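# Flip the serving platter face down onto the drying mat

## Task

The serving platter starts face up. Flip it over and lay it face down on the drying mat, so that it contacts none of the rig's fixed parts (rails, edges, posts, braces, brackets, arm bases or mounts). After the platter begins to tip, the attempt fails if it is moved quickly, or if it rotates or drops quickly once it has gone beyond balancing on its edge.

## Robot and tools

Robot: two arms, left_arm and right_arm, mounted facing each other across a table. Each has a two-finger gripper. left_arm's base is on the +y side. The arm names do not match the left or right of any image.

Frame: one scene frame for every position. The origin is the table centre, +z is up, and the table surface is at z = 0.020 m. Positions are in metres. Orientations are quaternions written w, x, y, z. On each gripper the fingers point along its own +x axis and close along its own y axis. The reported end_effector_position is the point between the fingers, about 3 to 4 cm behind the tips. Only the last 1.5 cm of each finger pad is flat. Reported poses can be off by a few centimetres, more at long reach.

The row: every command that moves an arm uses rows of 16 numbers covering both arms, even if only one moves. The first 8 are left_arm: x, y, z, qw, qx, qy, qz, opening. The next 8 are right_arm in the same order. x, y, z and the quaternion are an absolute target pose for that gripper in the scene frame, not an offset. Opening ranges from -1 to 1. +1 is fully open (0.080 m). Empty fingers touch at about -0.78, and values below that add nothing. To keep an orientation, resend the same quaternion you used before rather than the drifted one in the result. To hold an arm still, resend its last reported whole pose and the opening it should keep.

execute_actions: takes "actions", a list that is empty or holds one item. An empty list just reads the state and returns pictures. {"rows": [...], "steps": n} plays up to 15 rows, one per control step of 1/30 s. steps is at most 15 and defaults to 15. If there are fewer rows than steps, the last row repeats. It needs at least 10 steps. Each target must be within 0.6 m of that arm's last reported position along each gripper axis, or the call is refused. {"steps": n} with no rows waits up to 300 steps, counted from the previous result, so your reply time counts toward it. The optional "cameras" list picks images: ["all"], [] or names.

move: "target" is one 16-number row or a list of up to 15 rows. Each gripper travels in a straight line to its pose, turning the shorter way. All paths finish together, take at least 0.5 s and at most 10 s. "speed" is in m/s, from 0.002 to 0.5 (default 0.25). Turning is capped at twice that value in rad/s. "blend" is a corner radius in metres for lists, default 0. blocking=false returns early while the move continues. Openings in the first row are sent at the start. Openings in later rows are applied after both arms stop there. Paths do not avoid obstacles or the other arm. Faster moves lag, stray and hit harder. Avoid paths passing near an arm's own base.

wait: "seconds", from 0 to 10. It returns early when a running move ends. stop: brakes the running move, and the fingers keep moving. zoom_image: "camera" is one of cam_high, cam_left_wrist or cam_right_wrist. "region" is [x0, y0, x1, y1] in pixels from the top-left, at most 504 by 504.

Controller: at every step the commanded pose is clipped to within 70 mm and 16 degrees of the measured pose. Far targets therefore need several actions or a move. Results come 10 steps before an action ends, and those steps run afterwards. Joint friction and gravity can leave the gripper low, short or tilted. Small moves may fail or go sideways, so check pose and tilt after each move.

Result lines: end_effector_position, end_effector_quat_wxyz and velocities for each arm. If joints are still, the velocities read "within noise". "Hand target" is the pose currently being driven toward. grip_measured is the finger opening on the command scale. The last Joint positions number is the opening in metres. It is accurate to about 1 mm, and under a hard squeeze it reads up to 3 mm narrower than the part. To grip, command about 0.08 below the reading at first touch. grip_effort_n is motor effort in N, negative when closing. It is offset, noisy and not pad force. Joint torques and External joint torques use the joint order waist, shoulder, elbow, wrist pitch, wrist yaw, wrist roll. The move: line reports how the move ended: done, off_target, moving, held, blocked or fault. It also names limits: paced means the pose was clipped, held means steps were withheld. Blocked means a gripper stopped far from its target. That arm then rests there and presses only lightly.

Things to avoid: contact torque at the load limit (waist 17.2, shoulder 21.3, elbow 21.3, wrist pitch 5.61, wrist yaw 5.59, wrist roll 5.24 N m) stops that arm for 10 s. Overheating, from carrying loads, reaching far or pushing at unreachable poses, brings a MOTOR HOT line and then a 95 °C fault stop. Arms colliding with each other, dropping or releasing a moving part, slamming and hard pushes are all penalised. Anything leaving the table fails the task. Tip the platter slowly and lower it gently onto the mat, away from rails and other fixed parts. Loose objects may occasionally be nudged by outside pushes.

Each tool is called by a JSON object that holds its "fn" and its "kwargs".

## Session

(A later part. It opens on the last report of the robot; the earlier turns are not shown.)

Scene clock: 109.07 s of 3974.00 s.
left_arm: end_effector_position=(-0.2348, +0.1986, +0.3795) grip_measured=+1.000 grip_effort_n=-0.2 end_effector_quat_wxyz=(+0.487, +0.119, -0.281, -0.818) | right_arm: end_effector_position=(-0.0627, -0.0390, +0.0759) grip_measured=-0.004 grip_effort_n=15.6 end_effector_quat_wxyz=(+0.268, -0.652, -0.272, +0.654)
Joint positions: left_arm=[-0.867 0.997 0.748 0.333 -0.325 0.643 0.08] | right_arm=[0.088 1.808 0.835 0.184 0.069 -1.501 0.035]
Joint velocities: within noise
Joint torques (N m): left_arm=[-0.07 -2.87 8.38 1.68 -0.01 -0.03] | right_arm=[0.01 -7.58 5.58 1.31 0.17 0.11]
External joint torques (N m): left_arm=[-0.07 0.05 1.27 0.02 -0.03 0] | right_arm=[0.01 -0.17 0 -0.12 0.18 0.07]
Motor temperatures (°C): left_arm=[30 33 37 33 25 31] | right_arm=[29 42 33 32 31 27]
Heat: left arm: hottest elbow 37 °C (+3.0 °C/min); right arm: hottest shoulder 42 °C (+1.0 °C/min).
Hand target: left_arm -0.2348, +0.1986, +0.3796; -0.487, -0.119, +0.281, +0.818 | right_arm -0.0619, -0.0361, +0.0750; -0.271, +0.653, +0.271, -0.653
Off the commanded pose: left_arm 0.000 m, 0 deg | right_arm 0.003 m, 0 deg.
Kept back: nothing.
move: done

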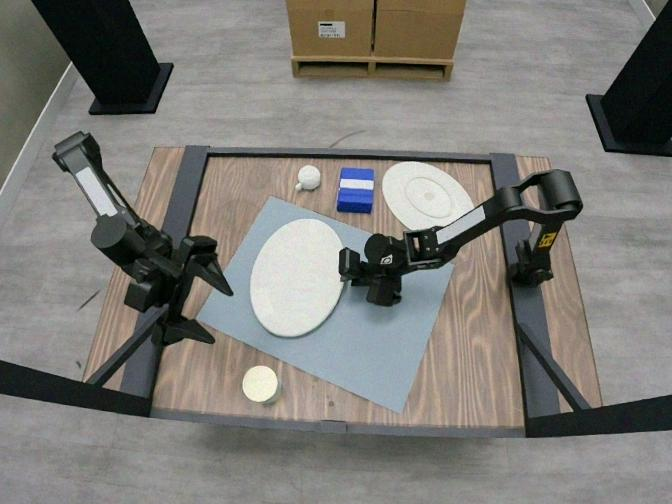

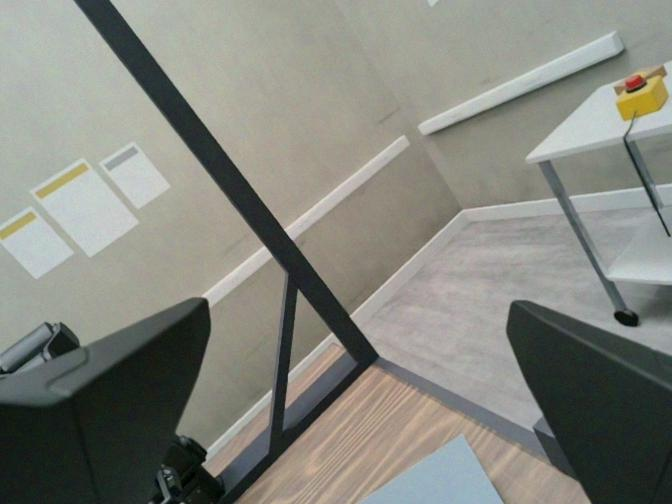

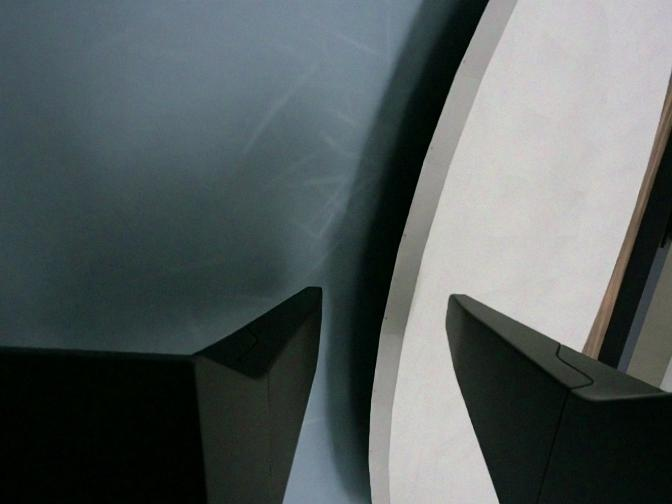

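{"fn": "move", "kwargs": {"target": [[-0.2348,0.1986,0.3795,0.487,0.119,-0.281,-0.818,1,-0.065,-0.023,0.064,0.2706,-0.6533,-0.2706,0.6533,0.0],[-0.2348,0.1986,0.3795,0.487,0.119,-0.281,-0.818,1,-0.065,-0.004,0.062,0.2706,-0.6533,-0.2706,0.6533,0.0]], "speed": 0.05}}

{"fn": "move", "kwargs": {"target": [-0.2348,0.1986,0.3795,0.487,0.119,-0.281,-0.818,1,-0.065,-0.004,0.062,0.2706,-0.6533,-0.2706,0.6533,-0.4], "speed": 0.05}}

{"fn": "move", "kwargs": {"target": [-0.2348,0.1986,0.3795,0.487,0.119,-0.281,-0.818,1,-0.065,-0.004,0.064,0.2706,-0.6533,-0.2706,0.6533,-0.56], "speed": 0.05}}

Scene clock: 110.80 s of 3974.00 s.
left_arm: end_effector_position=(-0.2348, +0.1986, +0.3795) grip_measured=+1.000 grip_effort_n=-0.2 end_effector_quat_wxyz=(+0.487, +0.119, -0.281, -0.818) | right_arm: end_effector_position=(-0.0662, -0.0059, +0.0676) grip_measured=-0.004 grip_effort_n=15.6 end_effector_quat_wxyz=(+0.273, -0.651, -0.276, +0.653)
Joint positions: left_arm=[-0.867 0.997 0.748 0.333 -0.325 0.643 0.08] | right_arm=[0.089 1.934 0.959 0.199 0.071 -1.499 0.035]
Joint velocities: within noise
Joint torques (N m): left_arm=[-0.06 -2.87 8.36 1.68 -0.01 -0.03] | right_arm=[-0.28 -7.78 5.57 1.08 0.06 0.05]
External joint torques (N m): left_arm=[-0.06 0.08 1.19 -0.01 -0.02 0] | right_arm=[-0.3 0.61 0 -0.37 0.07 0.01]
Motor temperatures (°C): left_arm=[30 33 37 33 25 31] | right_arm=[29 42 33 32 31 27]
Heat: left arm: hottest elbow 37 °C (+3.0 °C/min); right arm: hottest shoulder 42 °C (+0.0 °C/min).
Hand target: left_arm -0.2348, +0.1986, +0.3796; -0.487, -0.119, +0.281, +0.818 | right_arm -0.0650, -0.0041, +0.0622; -0.271, +0.653, +0.271, -0.653
Off the commanded pose: left_arm 0.000 m, 0 deg | right_arm 0.006 m, 1 deg.
Kept back: nothing.
move: done

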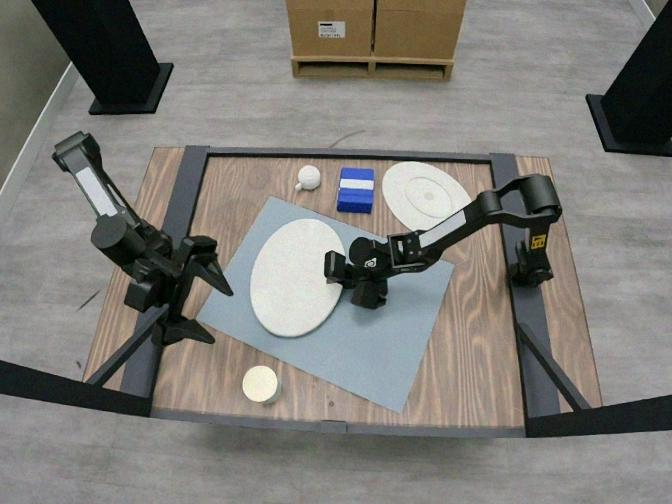

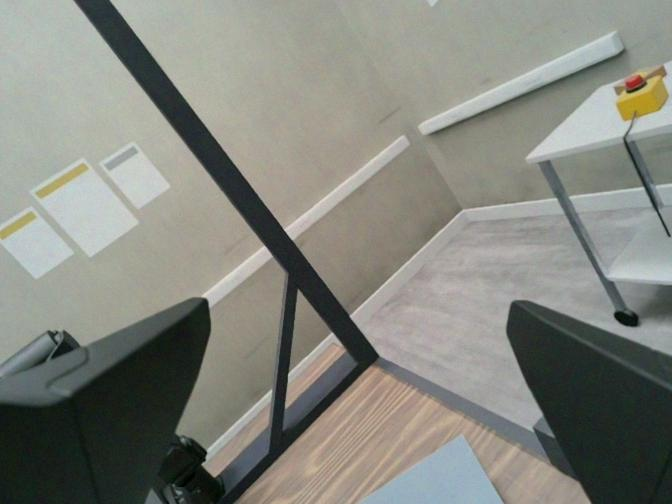

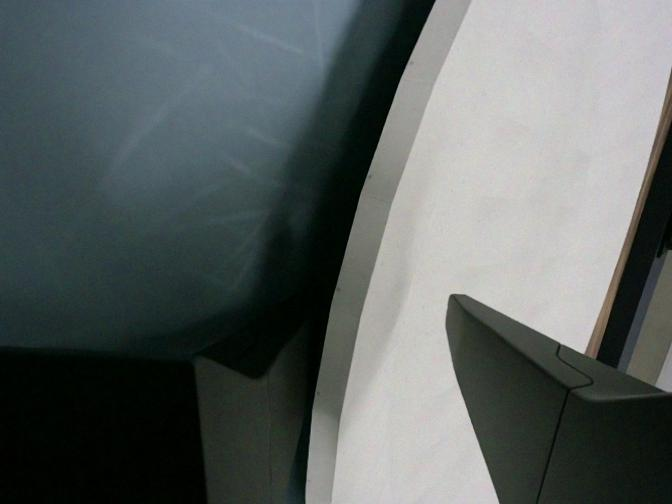

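Scene clock: 111.50 s of 3974.00 s.
left_arm: end_effector_position=(-0.2348, +0.1986, +0.3795) grip_measured=+1.000 grip_effort_n=-0.2 end_effector_quat_wxyz=(+0.487, +0.119, -0.281, -0.818) | right_arm: end_effector_position=(-0.0661, -0.0068, +0.0661) grip_measured=-0.386 grip_effort_n=-66.3 end_effector_quat_wxyz=(+0.272, -0.651, -0.272, +0.654)
Joint positions: left_arm=[-0.867 0.997 0.748 0.333 -0.325 0.643 0.08] | right_arm=[0.089 1.936 0.959 0.192 0.071 -1.494 0.018]
Joint velocities: within noise
Joint torques (N m): left_arm=[-0.07 -2.87 8.36 1.68 -0.01 -0.03] | right_arm=[-0.32 -7.68 5.65 1.49 0.11 -0.09]
External joint torques (N m): left_arm=[-0.07 0.03 1.25 0.01 -0.03 0] | right_arm=[-0.34 0.7 0.08 0.05 0.11 -0.13]
Motor temperatures (°C): left_arm=[30 33 37 33 25 31] | right_arm=[29 42 33 32 31 27]
Heat: left arm: hottest elbow 37 °C (+3.0 °C/min); right arm: hottest shoulder 42 °C (-1.0 °C/min).
Hand target: left_arm -0.2348, +0.1986, +0.3796; -0.487, -0.119, +0.281, +0.818 | right_arm -0.0650, -0.0041, +0.0621; -0.271, +0.653, +0.271, -0.653
Off the commanded pose: left_arm 0.000 m, 0 deg | right_arm 0.005 m, 0 deg.
Kept back: nothing.
move: done

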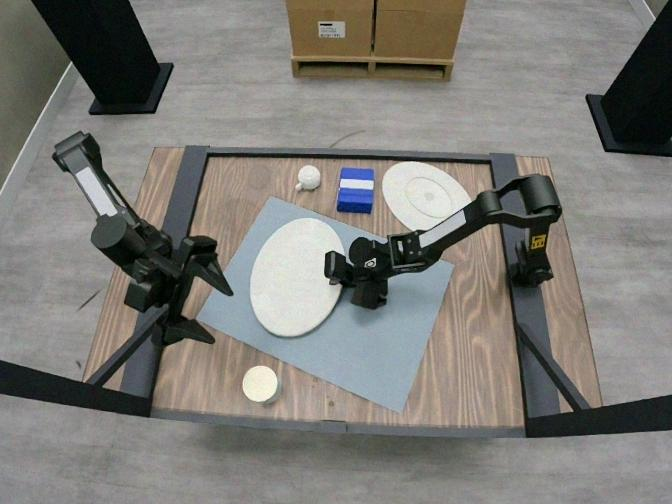

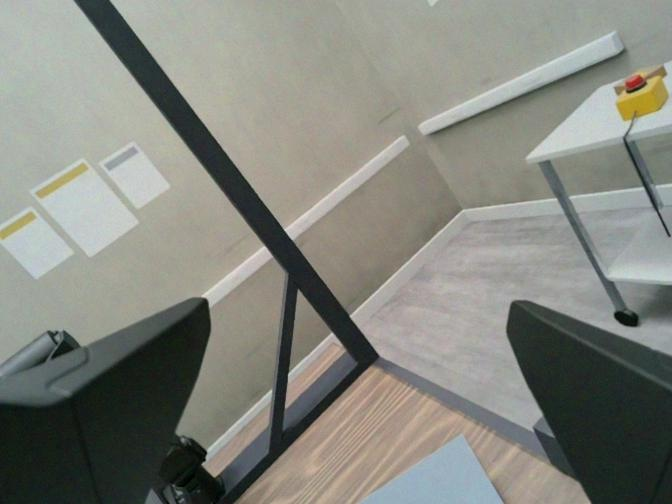

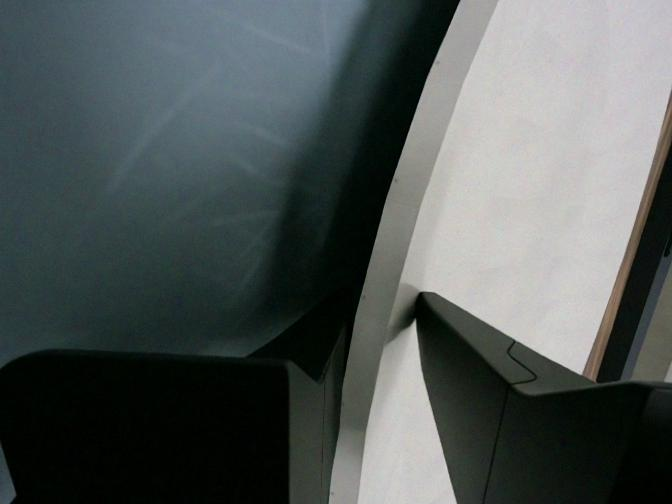

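Scene clock: 112.20 s of 3974.00 s.
left_arm: end_effector_position=(-0.2348, +0.1986, +0.3795) grip_measured=+1.000 grip_effort_n=-0.2 end_effector_quat_wxyz=(+0.487, +0.119, -0.281, -0.818) | right_arm: end_effector_position=(-0.0648, -0.0067, +0.0661) grip_measured=-0.414 grip_effort_n=-83.5 end_effector_quat_wxyz=(+0.274, -0.651, -0.269, +0.654)
Joint positions: left_arm=[-0.867 0.997 0.748 0.333 -0.325 0.643 0.08] | right_arm=[0.086 1.936 0.959 0.192 0.071 -1.491 0.016]
Joint velocities: within noise
Joint torques (N m): left_arm=[-0.05 -2.88 8.36 1.68 -0.01 -0.03] | right_arm=[-0.09 -8.27 5.89 1.01 0.14 -0.21]
External joint torques (N m): left_arm=[-0.04 0.02 1.21 0 -0.03 -0.01] | right_arm=[-0.09 0.02 0.36 -0.41 0.15 -0.25]
Motor temperatures (°C): left_arm=[30 33 37 33 25 31] | right_arm=[29 42 33 32 31 27]
Heat: left arm: hottest elbow 37 °C (+3.0 °C/min); right arm: hottest shoulder 42 °C (-2.0 °C/min).
Hand target: left_arm -0.2348, +0.1986, +0.3796; -0.487, -0.119, +0.281, +0.818 | right_arm -0.0649, -0.0041, +0.0640; -0.271, +0.653, +0.271, -0.653
Off the commanded pose: left_arm 0.000 m, 0 deg | right_arm 0.003 m, 1 deg.
Kept back: nothing.
move: done

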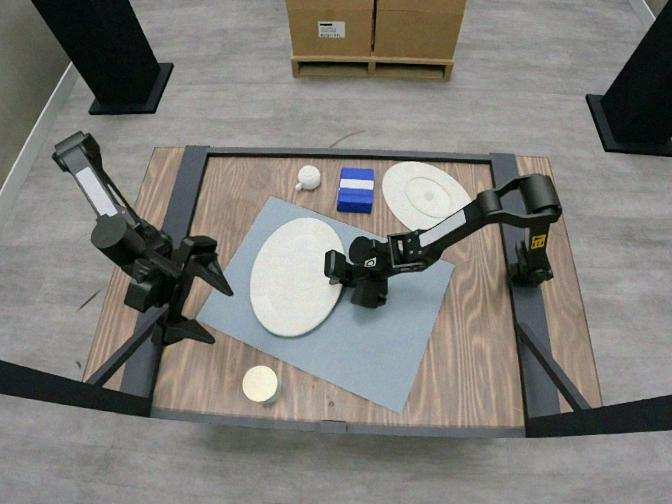

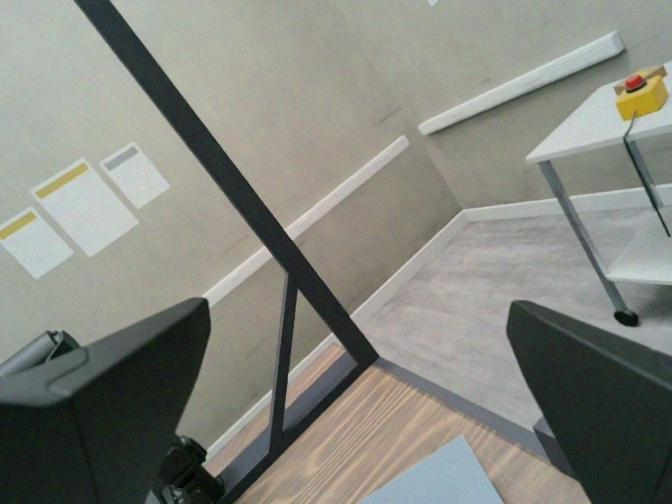

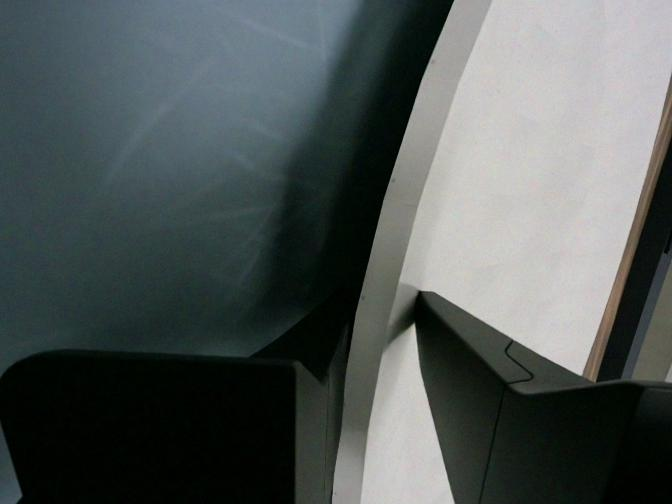

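{"fn": "move", "kwargs": {"target": [[-0.2348,0.1986,0.3795,0.487,0.119,-0.281,-0.818,1,-0.065,0.002,0.118,0.2706,-0.6533,-0.2706,0.6533,-0.6],[-0.2348,0.1986,0.3795,0.487,0.119,-0.281,-0.818,1,-0.065,0.022,0.182,0.2706,-0.6533,-0.2706,0.6533,-0.6]], "speed": 0.06, "cameras": []}}

{"fn": "move", "kwargs": {"target": [[-0.2348,0.1986,0.3795,0.487,0.119,-0.281,-0.818,1,-0.065,0.03,0.21,0.1994,-0.6784,-0.1994,0.6784,-0.8],[-0.2348,0.1986,0.3795,0.487,0.119,-0.281,-0.818,1,-0.065,-0.01,0.27,0.1228,-0.6963,-0.1228,0.6963,-0.8]], "speed": 0.06}}

Scene clock: 115.27 s of 3974.00 s.
left_arm: end_effector_position=(-0.2348, +0.1986, +0.3795) grip_measured=+1.000 grip_effort_n=-0.2 end_effector_quat_wxyz=(+0.487, +0.119, -0.281, -0.818) | right_arm: end_effector_position=(-0.0610, +0.0138, +0.1502) grip_measured=-0.593 grip_effort_n=-36.0 end_effector_quat_wxyz=(+0.250, -0.667, -0.242, +0.659)
Joint positions: left_arm=[-0.867 0.997 0.748 0.333 -0.325 0.643 0.08] | right_arm=[0.075 1.858 1.296 -0.302 0.075 -1.496 0.008]
Joint velocities: within noise
Joint torques (N m): left_arm=[-0.07 -2.87 8.37 1.68 -0.01 -0.03] | right_arm=[0.23 -15.57 8.95 1.38 -0.19 -0.23]
External joint torques (N m): left_arm=[-0.06 0.01 1.24 0.02 -0.02 0] | right_arm=[0.22 -6.78 2.37 0.03 -0.19 -0.27]
Motor temperatures (°C): left_arm=[30 33 37 33 25 31] | right_arm=[29 43 34 32 31 27]
Heat: left arm: hottest elbow 37 °C (+3.0 °C/min); right arm: hottest shoulder 43 °C (-4.0 °C/min).
Hand target: left_arm -0.2348, +0.1986, +0.3796; -0.487, -0.119, +0.281, +0.818 | right_arm -0.0649, +0.0210, +0.1818; -0.270, +0.653, +0.271, -0.653
Off the commanded pose: left_arm 0.000 m, 0 deg | right_arm 0.033 m, 4 deg.
Kept back: nothing.
move: off_target (right_arm)
No camera images: "cameras" was empty.

Scene clock: 119.23 s of 3974.00 s.
left_arm: end_effector_position=(-0.2348, +0.1986, +0.3795) grip_measured=+1.000 grip_effort_n=-0.2 end_effector_quat_wxyz=(+0.487, +0.119, -0.281, -0.818) | right_arm: end_effector_position=(-0.0634, -0.0173, +0.2401) grip_measured=-0.653 grip_effort_n=-83.5 end_effector_quat_wxyz=(+0.089, -0.704, -0.090, +0.699) end_effector_velocity=(+0.000, +0.004, +0.000) end_effector_angular_velocity=(+0.002, +0.005, +0.006)
Joint positions: left_arm=[-0.867 0.997 0.748 0.333 -0.325 0.643 0.08] | right_arm=[0.071 2.09 2.171 -1.4 0.027 -1.489 0.006]
Joint velocities: left_arm=[within noise] | right_arm=[-0.002 0.017 0.027 -0.007 -0.007 -0.007 0]
Joint torques (N m): left_arm=[-0.06 -2.88 8.36 1.68 -0.01 -0.03] | right_arm=[0.19 -15.73 10.55 1.28 0.07 0.12]
External joint torques (N m): left_arm=[-0.06 0.05 1.21 0.01 -0.03 0] | right_arm=[0.23 -5.9 4.61 0.57 0.1 0.11]
Motor temperatures (°C): left_arm=[30 33 37 33 25 31] | right_arm=[28 44 35 32 31 27]
Heat: left arm: hottest elbow 37 °C (+2.0 °C/min); right arm: hottest shoulder 44 °C (-4.1 °C/min).
Hand target: left_arm -0.2348, +0.1986, +0.3796; -0.487, -0.119, +0.281, +0.818 | right_arm -0.0648, -0.0117, +0.2699; -0.123, +0.696, +0.123, -0.696
Off the commanded pose: left_arm 0.000 m, 0 deg | right_arm 0.031 m, 5 deg.
Kept back: nothing.
move: off_target (right_arm)

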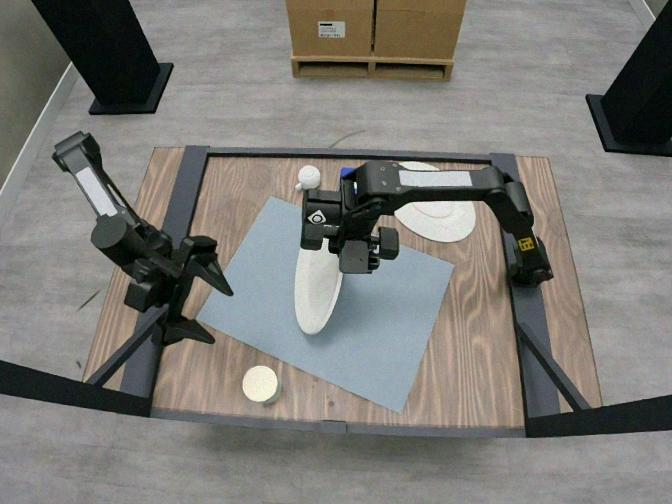

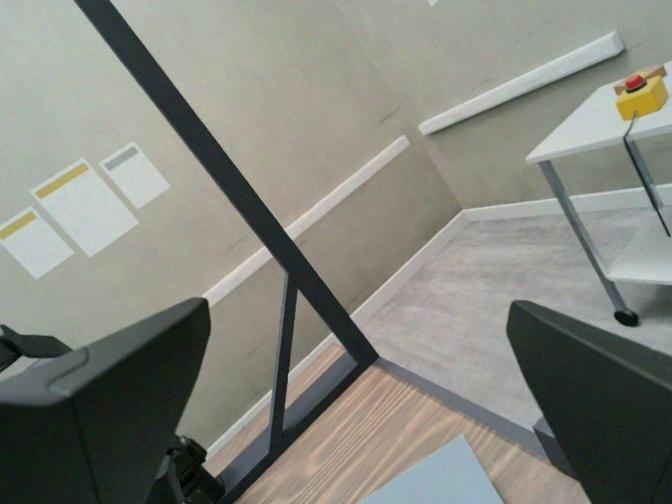

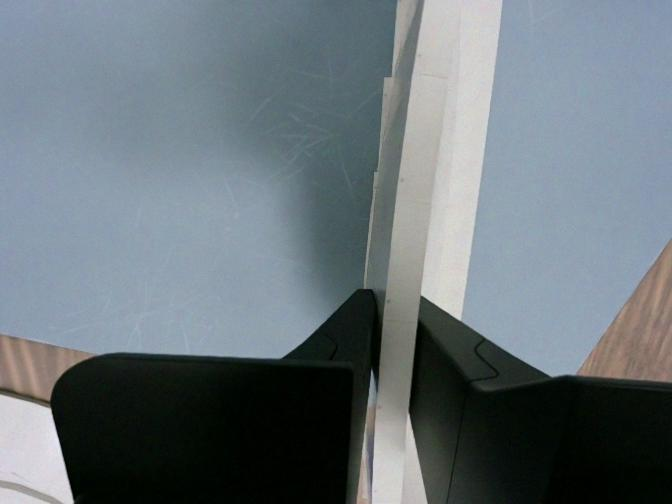

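{"fn": "move", "kwargs": {"target": [[-0.2348,0.1986,0.3795,0.487,0.119,-0.281,-0.818,1,-0.065,-0.06,0.315,0.0739,-0.7032,-0.0739,0.7032,-0.8],[-0.2348,0.1986,0.3795,0.487,0.119,-0.281,-0.818,1,-0.065,-0.065,0.32,0.5495,-0.445,0.445,0.5495,-0.8]], "speed": [0.07,0.16], "cameras": []}}

{"fn": "move", "kwargs": {"target": [-0.2348,0.1986,0.3795,0.487,0.119,-0.281,-0.818,1,-0.065,-0.06,0.32,0.7011,0.0923,0.7011,0.0923,-0.8], "speed": 0.16}}

Scene clock: 125.97 s of 3974.00 s.
left_arm: end_effector_position=(-0.2348, +0.1986, +0.3795) grip_measured=+1.000 grip_effort_n=-0.2 end_effector_quat_wxyz=(+0.487, +0.119, -0.281, -0.818) | right_arm: end_effector_position=(-0.0653, -0.0561, +0.2919) grip_measured=-0.653 grip_effort_n=-83.5 end_effector_quat_wxyz=(+0.556, -0.431, +0.435, +0.562)
Joint positions: left_arm=[-0.867 0.997 0.748 0.333 -0.325 0.643 0.08] | right_arm=[0.079 2.003 2.262 -1.578 0.014 0.091 0.006]
Joint velocities: within noise
Joint torques (N m): left_arm=[-0.06 -2.87 8.37 1.68 -0.01 -0.03] | right_arm=[0.09 -18.49 6 0.44 0.21 0.08]
External joint torques (N m): left_arm=[-0.05 0.11 1.17 -0.01 -0.03 0] | right_arm=[0.09 -9.75 0.48 -0.33 0.2 0.08]
Motor temperatures (°C): left_arm=[30 33 38 33 25 31] | right_arm=[28 49 35 32 31 27]
Heat: left arm: hottest elbow 38 °C (+3.0 °C/min); right arm: hottest shoulder 49 °C (-2.0 °C/min). Heating fast: the right arm's shoulder motor: a push or a pull is the cause, and it goes on while you think. Ease it with your next call, before anything else.
Hand target: left_arm -0.2348, +0.1986, +0.3796; -0.487, -0.119, +0.281, +0.818 | right_arm -0.0650, -0.0653, +0.3187; +0.571, -0.410, +0.415, +0.577
Off the commanded pose: left_arm 0.000 m, 0 deg | right_arm 0.030 m, 2 deg.
joint sent to its limit (right arm) — joint 4 (wrist pitch), lower limit.
Kept back: nothing.
move: off_target (right_arm)
No camera images: "cameras" was empty.

Scene clock: 131.23 s of 3974.00 s.
left_arm: end_effector_position=(-0.2348, +0.1986, +0.3795) grip_measured=+1.000 grip_effort_n=-0.2 end_effector_quat_wxyz=(+0.487, +0.119, -0.281, -0.818) | right_arm: end_effector_position=(-0.0653, -0.0568, +0.2914) grip_measured=-0.653 grip_effort_n=-83.5 end_effector_quat_wxyz=(+0.703, +0.085, +0.700, +0.091)
Joint positions: left_arm=[-0.867 0.997 0.748 0.333 -0.325 0.643 0.08] | right_arm=[0.085 2.001 2.257 -1.578 0.029 1.659 0.006]
Joint velocities: within noise
Joint torques (N m): left_arm=[-0.08 -2.88 8.37 1.68 -0.01 -0.03] | right_arm=[-0.11 -16.25 8.82 0.38 -0.01 0.14]
External joint torques (N m): left_arm=[-0.08 0.02 1.25 0.02 -0.02 -0.01] | right_arm=[-0.14 -7.5 3.32 -0.32 -0.08 0.15]
Motor temperatures (°C): left_arm=[29 32 38 33 25 31] | right_arm=[28 49 35 31 31 27]
Heat: left arm: hottest elbow 38 °C (+3.0 °C/min); right arm: hottest shoulder 49 °C (+1.0 °C/min).
Hand target: left_arm -0.2348, +0.1986, +0.3796; -0.487, -0.119, +0.281, +0.818 | right_arm -0.0649, -0.0612, +0.3189; +0.695, +0.116, +0.700, +0.117
Off the commanded pose: left_arm 0.000 m, 0 deg | right_arm 0.029 m, 1 deg.
joint sent to its limit (right arm) — joint 4 (wrist pitch), lower limit.
Kept back: nothing.
move: off_target (right_arm)

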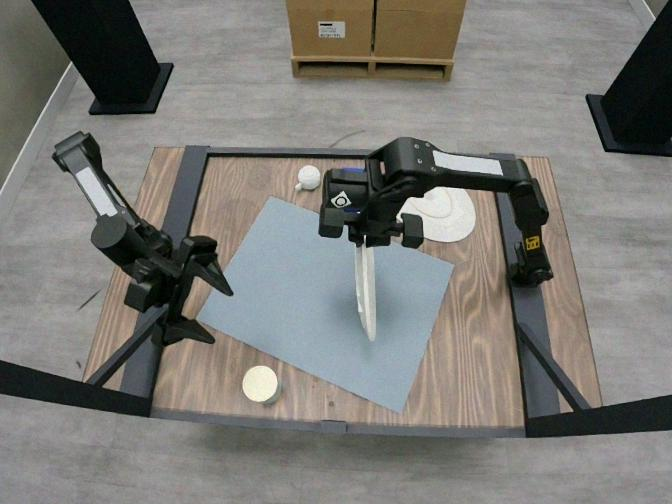

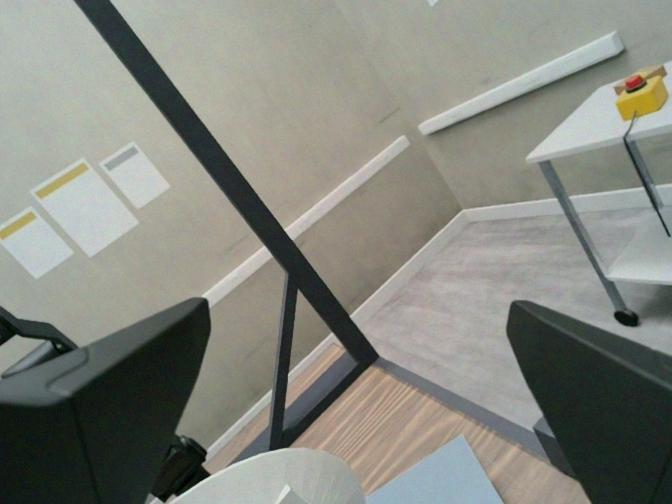

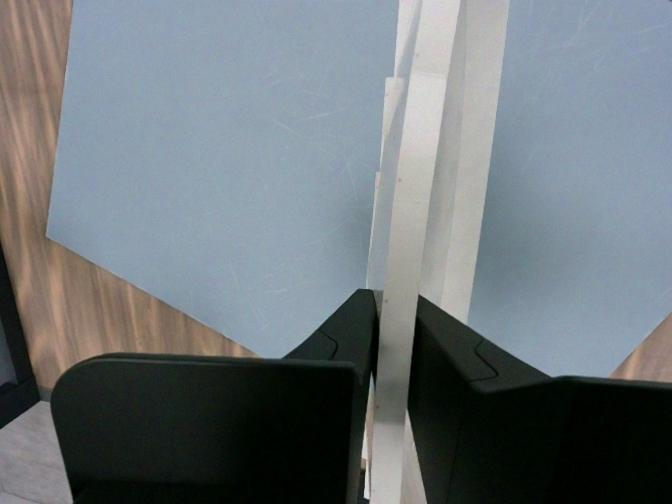

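{"fn": "move", "kwargs": {"target": [-0.2348,0.1986,0.3795,0.487,0.119,-0.281,-0.818,1,-0.065,0.02,0.285,0.6983,0.1106,0.6983,0.1106,-0.8], "speed": 0.05}}

Scene clock: 133.60 s of 3974.00 s.
left_arm: end_effector_position=(-0.2348, +0.1986, +0.3795) grip_measured=+1.000 grip_effort_n=-0.2 end_effector_quat_wxyz=(+0.487, +0.119, -0.281, -0.818) | right_arm: end_effector_position=(-0.0656, +0.0039, +0.2659) grip_measured=-0.620 grip_effort_n=-83.5 end_effector_quat_wxyz=(+0.695, +0.125, +0.696, +0.129)
Joint positions: left_arm=[-0.867 0.997 0.748 0.333 -0.325 0.643 0.08] | right_arm=[0.072 2.125 2.305 -1.391 0.029 1.648 0.007]
Joint velocities: within noise
Joint torques (N m): left_arm=[-0.05 -2.88 8.37 1.68 -0.01 -0.03] | right_arm=[-0.48 -12.39 9.7 3.71 -0.01 -0.08]
External joint torques (N m): left_arm=[-0.06 0.09 1.2 0 -0.03 -0.01] | right_arm=[-0.54 -2.35 3.77 2.81 -0.07 -0.06]
Motor temperatures (°C): left_arm=[29 32 38 33 25 31] | right_arm=[28 50 36 32 31 27]
Heat: left arm: hottest elbow 38 °C (+2.0 °C/min); right arm: hottest shoulder 50 °C (+3.0 °C/min). Fold the right arm in close to its base, or ease its load, before you think long.
Hand target: left_arm -0.2348, +0.1986, +0.3796; -0.487, -0.119, +0.281, +0.818 | right_arm -0.0648, +0.0177, +0.2849; +0.685, +0.159, +0.692, +0.161
Off the commanded pose: left_arm 0.000 m, 0 deg | right_arm 0.025 m, 3 deg.
MOTOR HOT: joint 2 (shoulder) of the right arm reports 50 °C; the controller stops that arm at 95 °C. To cool a motor, set the load down, stop pushing, or move to a pose that needs little force.
joint sent to its limit (right arm) — joint 3 (elbow), upper limit, where the elbow is as straight as it goes.
Kept back: nothing.
move: off_target (right_arm)

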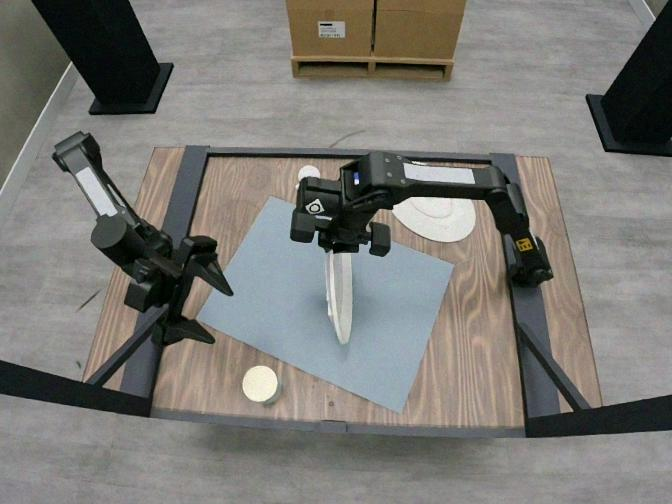

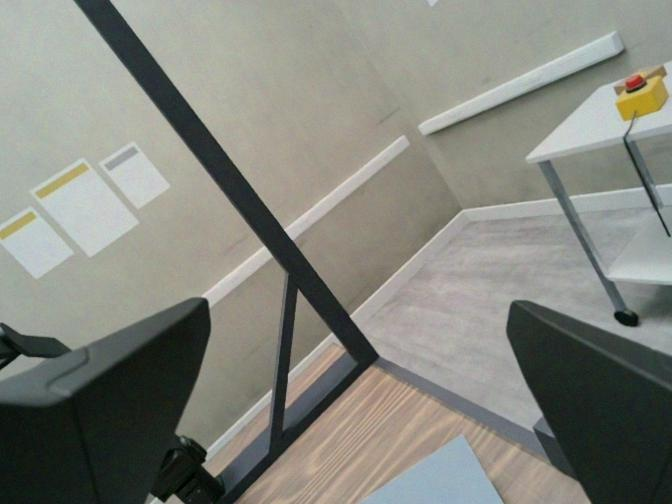

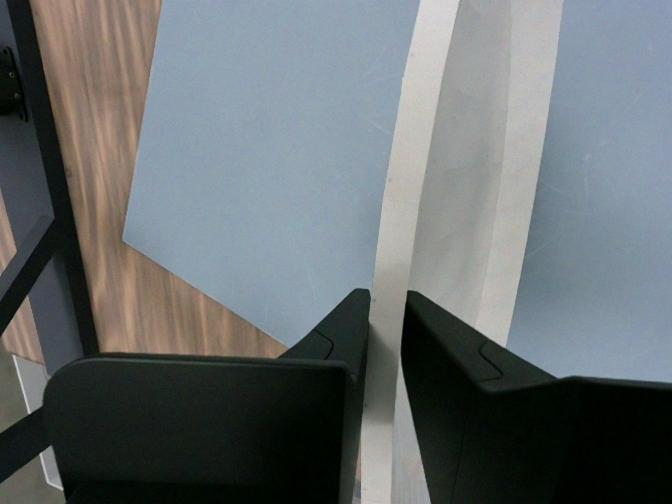

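{"fn": "move", "kwargs": {"target": [[-0.2348,0.1986,0.3795,0.487,0.119,-0.281,-0.818,1,-0.1,-0.045,0.31,0.6983,0.1106,0.6983,0.1106,-0.8],[-0.2348,0.1986,0.3795,0.487,0.119,-0.281,-0.818,1,-0.1,-0.02,0.275,0.6901,0.1541,0.6901,0.1541,-0.8]], "speed": 0.05}}

{"fn": "zoom_image", "kwargs": {"camera": "cam_high", "region": [250, 170, 500, 370]}}

Scene clock: 137.87 s of 3974.00 s.
left_arm: end_effector_position=(-0.2348, +0.1986, +0.3795) grip_measured=+1.000 grip_effort_n=-0.2 end_effector_quat_wxyz=(+0.487, +0.119, -0.281, -0.818) | right_arm: end_effector_position=(-0.1015, -0.0267, +0.2636) grip_measured=-0.624 grip_effort_n=-83.5 end_effector_quat_wxyz=(+0.695, +0.131, +0.694, +0.134) end_effector_velocity=(+0.002, -0.001, +0.000) end_effector_angular_velocity=(+0.013, -0.007, +0.002)
Joint positions: left_arm=[-0.867 0.997 0.748 0.333 -0.325 0.643 0.08] | right_arm=[0.174 1.967 2.052 -1.285 0.07 1.742 0.007]
Joint velocities: left_arm=[within noise] | right_arm=[-0.002 -0.017 -0.027 0.022 0.007 -0.007 0]
Joint torques (N m): left_arm=[-0.06 -2.88 8.37 1.68 -0.02 -0.03] | right_arm=[-0.22 -13.39 5.4 3.17 0.41 -0.06]
External joint torques (N m): left_arm=[-0.06 0.05 1.23 0 -0.03 0] | right_arm=[-0.23 -4.38 -0.63 2.26 0.32 -0.04]
Motor temperatures (°C): left_arm=[29 32 38 33 25 31] | right_arm=[28 51 37 33 31 27]
Heat: left arm: hottest elbow 38 °C (+2.0 °C/min); right arm: hottest shoulder 51 °C (+5.0 °C/min). Fold the right arm in close to its base, or ease its load, before you think long.
Hand target: left_arm -0.2348, +0.1986, +0.3796; -0.487, -0.119, +0.281, +0.818 | right_arm -0.0999, -0.0204, +0.2752; +0.690, +0.154, +0.690, +0.154
Off the commanded pose: left_arm 0.000 m, 0 deg | right_arm 0.013 m, 4 deg.
MOTOR HOT: still on. Joint 2 (shoulder) of the right arm reports 51 °C.
Kept back: nothing.
move: off_target (right_arm)

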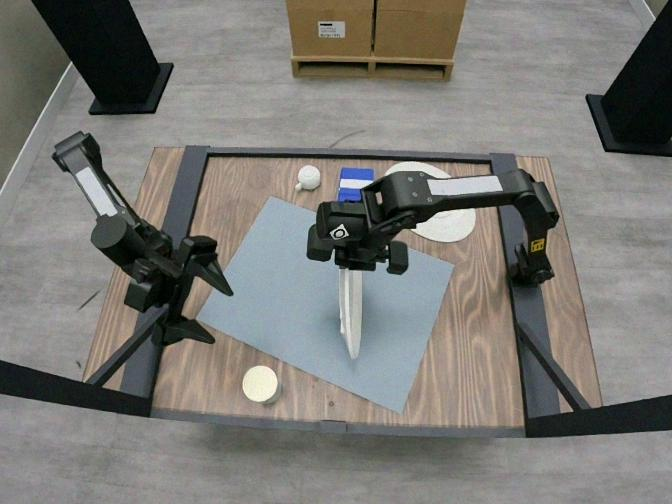

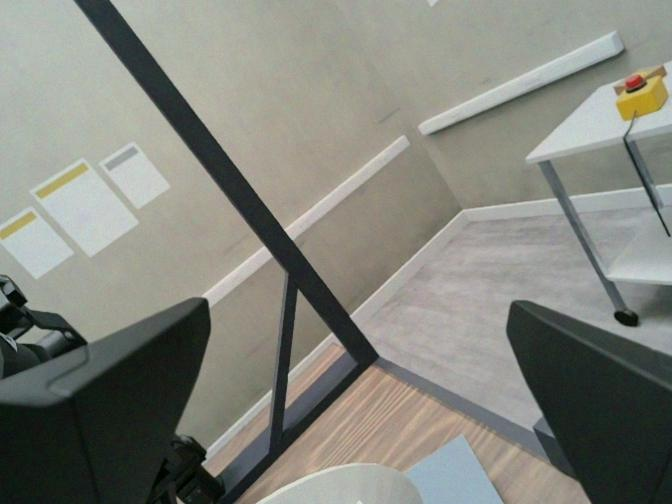

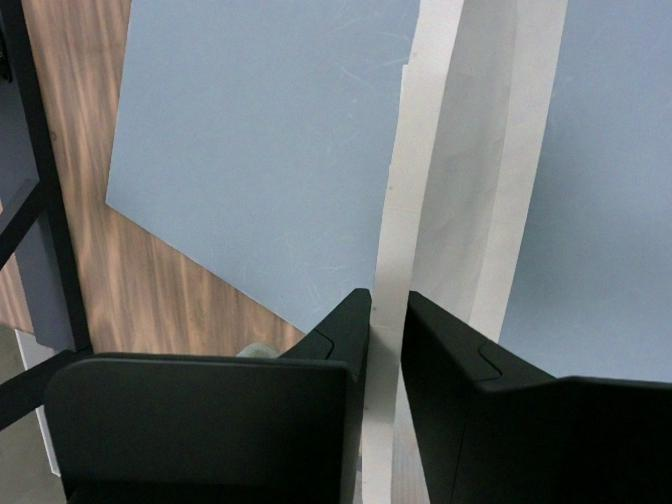

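Scaled by 2.016 from the camera's 672x504 image, which has a finer 960x720 frame.

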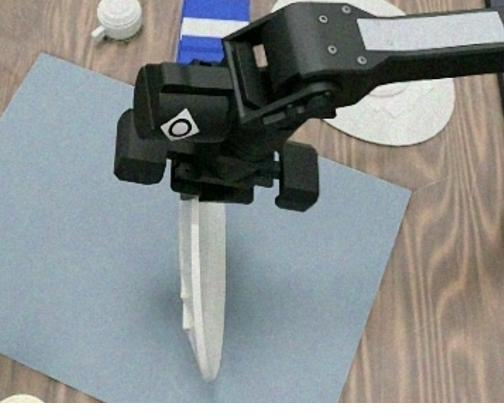

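{"fn": "move", "kwargs": {"target": [[-0.2348,0.1986,0.3795,0.487,0.119,-0.281,-0.818,1,-0.1,-0.05,0.242,0.6903,0.1531,0.6903,0.1531,-0.8],[-0.2348,0.1986,0.3795,0.487,0.119,-0.281,-0.818,1,-0.1,-0.077,0.233,0.683,0.183,0.683,0.183,-0.8]], "speed": 0.04, "blend": 0.01}}

{"fn": "zoom_image", "kwargs": {"camera": "cam_high", "region": [250, 170, 500, 370]}}

Scene clock: 141.27 s of 3974.00 s.
left_arm: end_effector_position=(-0.2348, +0.1986, +0.3795) grip_measured=+1.000 grip_effort_n=-0.2 end_effector_quat_wxyz=(+0.487, +0.119, -0.281, -0.818) | right_arm: end_effector_position=(-0.0992, -0.0780, +0.2549) grip_measured=-0.621 grip_effort_n=-83.5 end_effector_quat_wxyz=(+0.675, +0.198, +0.682, +0.200)
Joint positions: left_arm=[-0.867 0.997 0.748 0.333 -0.325 0.643 0.08] | right_arm=[0.208 1.581 1.469 -0.897 0.11 1.76 0.007]
Joint velocities: within noise
Joint torques (N m): left_arm=[-0.06 -2.88 8.37 1.68 -0.01 -0.03] | right_arm=[-0.02 -4.38 2.25 1.74 0.24 0.19]
External joint torques (N m): left_arm=[-0.04 0.02 1.21 0 -0.03 0] | right_arm=[-0.03 2.33 -4.42 0.55 0.13 0.22]
Motor temperatures (°C): left_arm=[29 32 38 33 25 31] | right_arm=[28 51 36 35 31 27]
Heat: left arm: hottest elbow 38 °C (+2.0 °C/min); right arm: hottest shoulder 51 °C (+6.1 °C/min). Fold the right arm in close to its base, or ease its load, before you think long.
Hand target: left_arm -0.2348, +0.1986, +0.3796; -0.487, -0.119, +0.281, +0.818 | right_arm -0.0998, -0.0779, +0.2334; +0.683, +0.183, +0.683, +0.183
Off the commanded pose: left_arm 0.000 m, 0 deg | right_arm 0.022 m, 3 deg.
MOTOR HOT: still on. Joint 2 (shoulder) of the right arm reports 51 °C.
Kept back: nothing.
move: off_target (right_arm)

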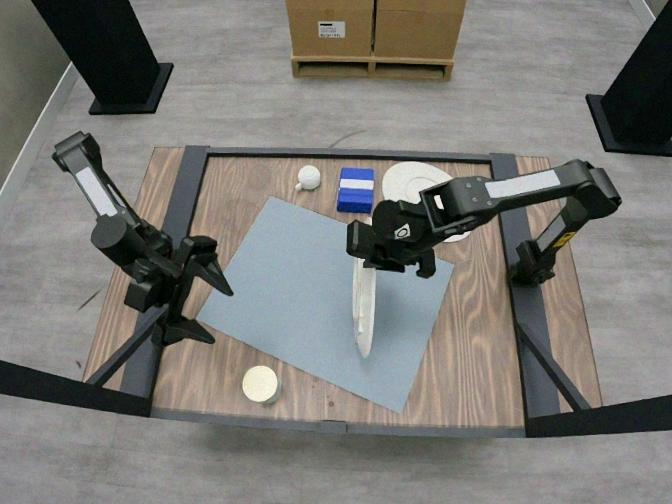

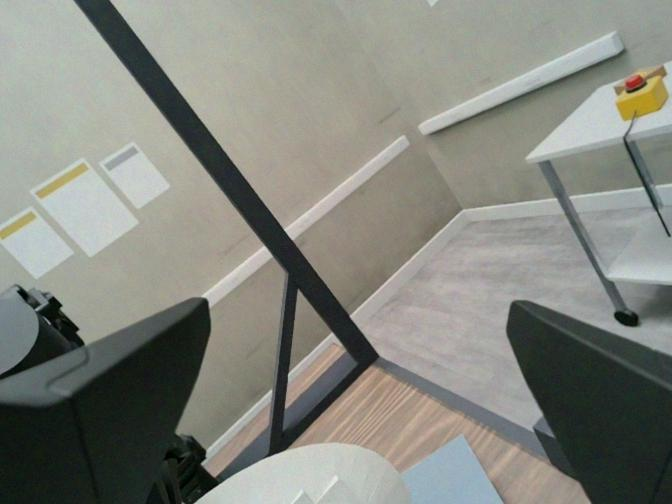

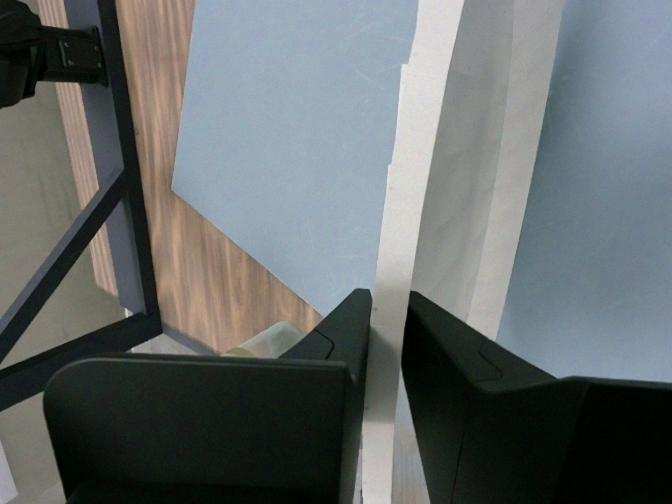

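Scaled by 2.016 from the camera's 672x504 image, which has a finer 960x720 frame.

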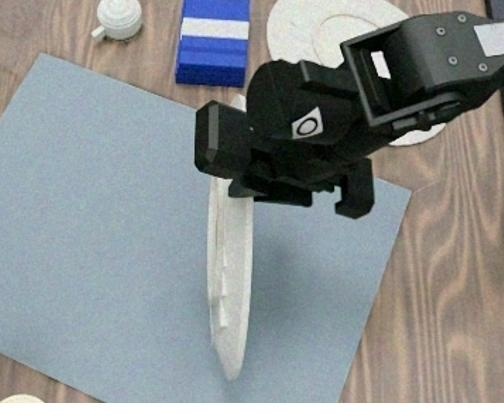

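{"fn": "move", "kwargs": {"target": [[-0.2348,0.1986,0.3795,0.487,0.119,-0.281,-0.818,1,-0.1,-0.105,0.235,0.683,0.183,0.683,0.183,-0.8],[-0.2348,0.1986,0.3795,0.487,0.119,-0.281,-0.818,1,-0.1,-0.141,0.209,0.6644,0.2418,0.6644,0.2418,-0.8]], "speed": 0.04, "blend": 0.01}}

{"fn": "zoom_image", "kwargs": {"camera": "cam_high", "region": [250, 170, 500, 370]}}

Scene clock: 144.97 s of 3974.00 s.
left_arm: end_effector_position=(-0.2348, +0.1986, +0.3795) grip_measured=+1.000 grip_effort_n=-0.2 end_effector_quat_wxyz=(+0.487, +0.119, -0.281, -0.818) | right_arm: end_effector_position=(-0.1002, -0.1385, +0.2371) grip_measured=-0.637 grip_effort_n=-83.5 end_effector_quat_wxyz=(+0.650, +0.267, +0.660, +0.266)
Joint positions: left_arm=[-0.867 0.997 0.748 0.333 -0.325 0.643 0.08] | right_arm=[0.292 1.221 0.996 -0.595 0.2 1.801 0.006]
Joint velocities: within noise
Joint torques (N m): left_arm=[-0.07 -2.89 8.36 1.68 -0.02 -0.03] | right_arm=[-0.09 -0.46 1.43 1.05 0.01 0.25]
External joint torques (N m): left_arm=[-0.09 0.02 1.2 0 -0.03 0] | right_arm=[-0.09 3.73 -5.46 -0.33 -0.12 0.29]
Motor temperatures (°C): left_arm=[29 32 38 33 25 31] | right_arm=[28 48 35 35 31 27]
Heat: left arm: hottest elbow 38 °C (+2.0 °C/min); right arm: hottest shoulder 48 °C (+3.0 °C/min). Fold the right arm in close to its base, or ease its load, before you think long.
Hand target: left_arm -0.2348, +0.1986, +0.3796; -0.487, -0.119, +0.281, +0.818 | right_arm -0.0996, -0.1424, +0.2099; +0.665, +0.242, +0.664, +0.242
Off the commanded pose: left_arm 0.000 m, 0 deg | right_arm 0.028 m, 4 deg.
MOTOR HOT: still on. Joint 2 (shoulder) of the right arm reports 48 °C.
Kept back: nothing.
move: off_target (right_arm)

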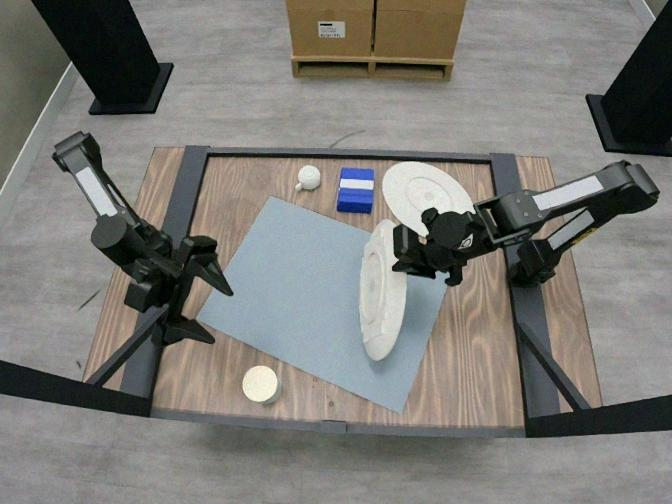

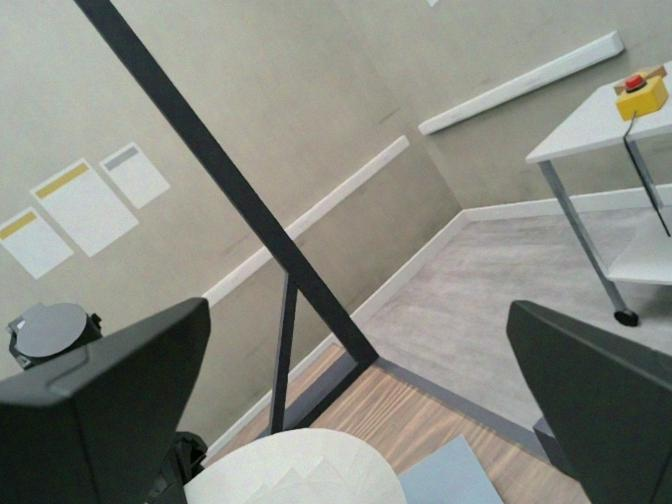

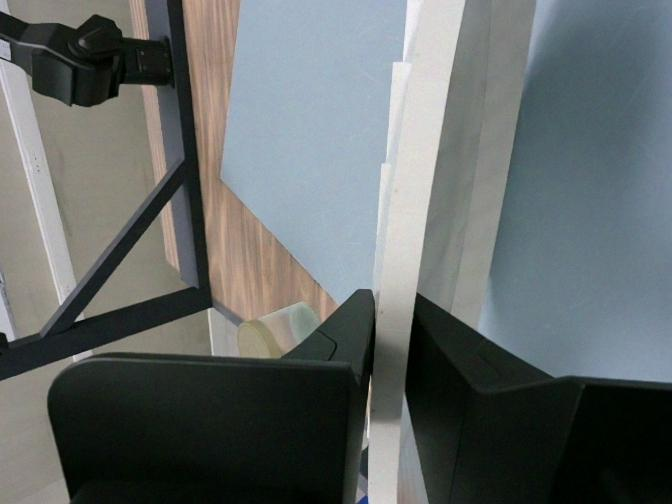

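Scaled by 2.016 from the camera's 672x504 image, which has a finer 960x720 frame.

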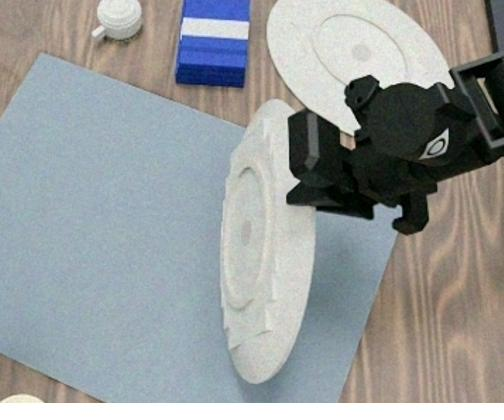

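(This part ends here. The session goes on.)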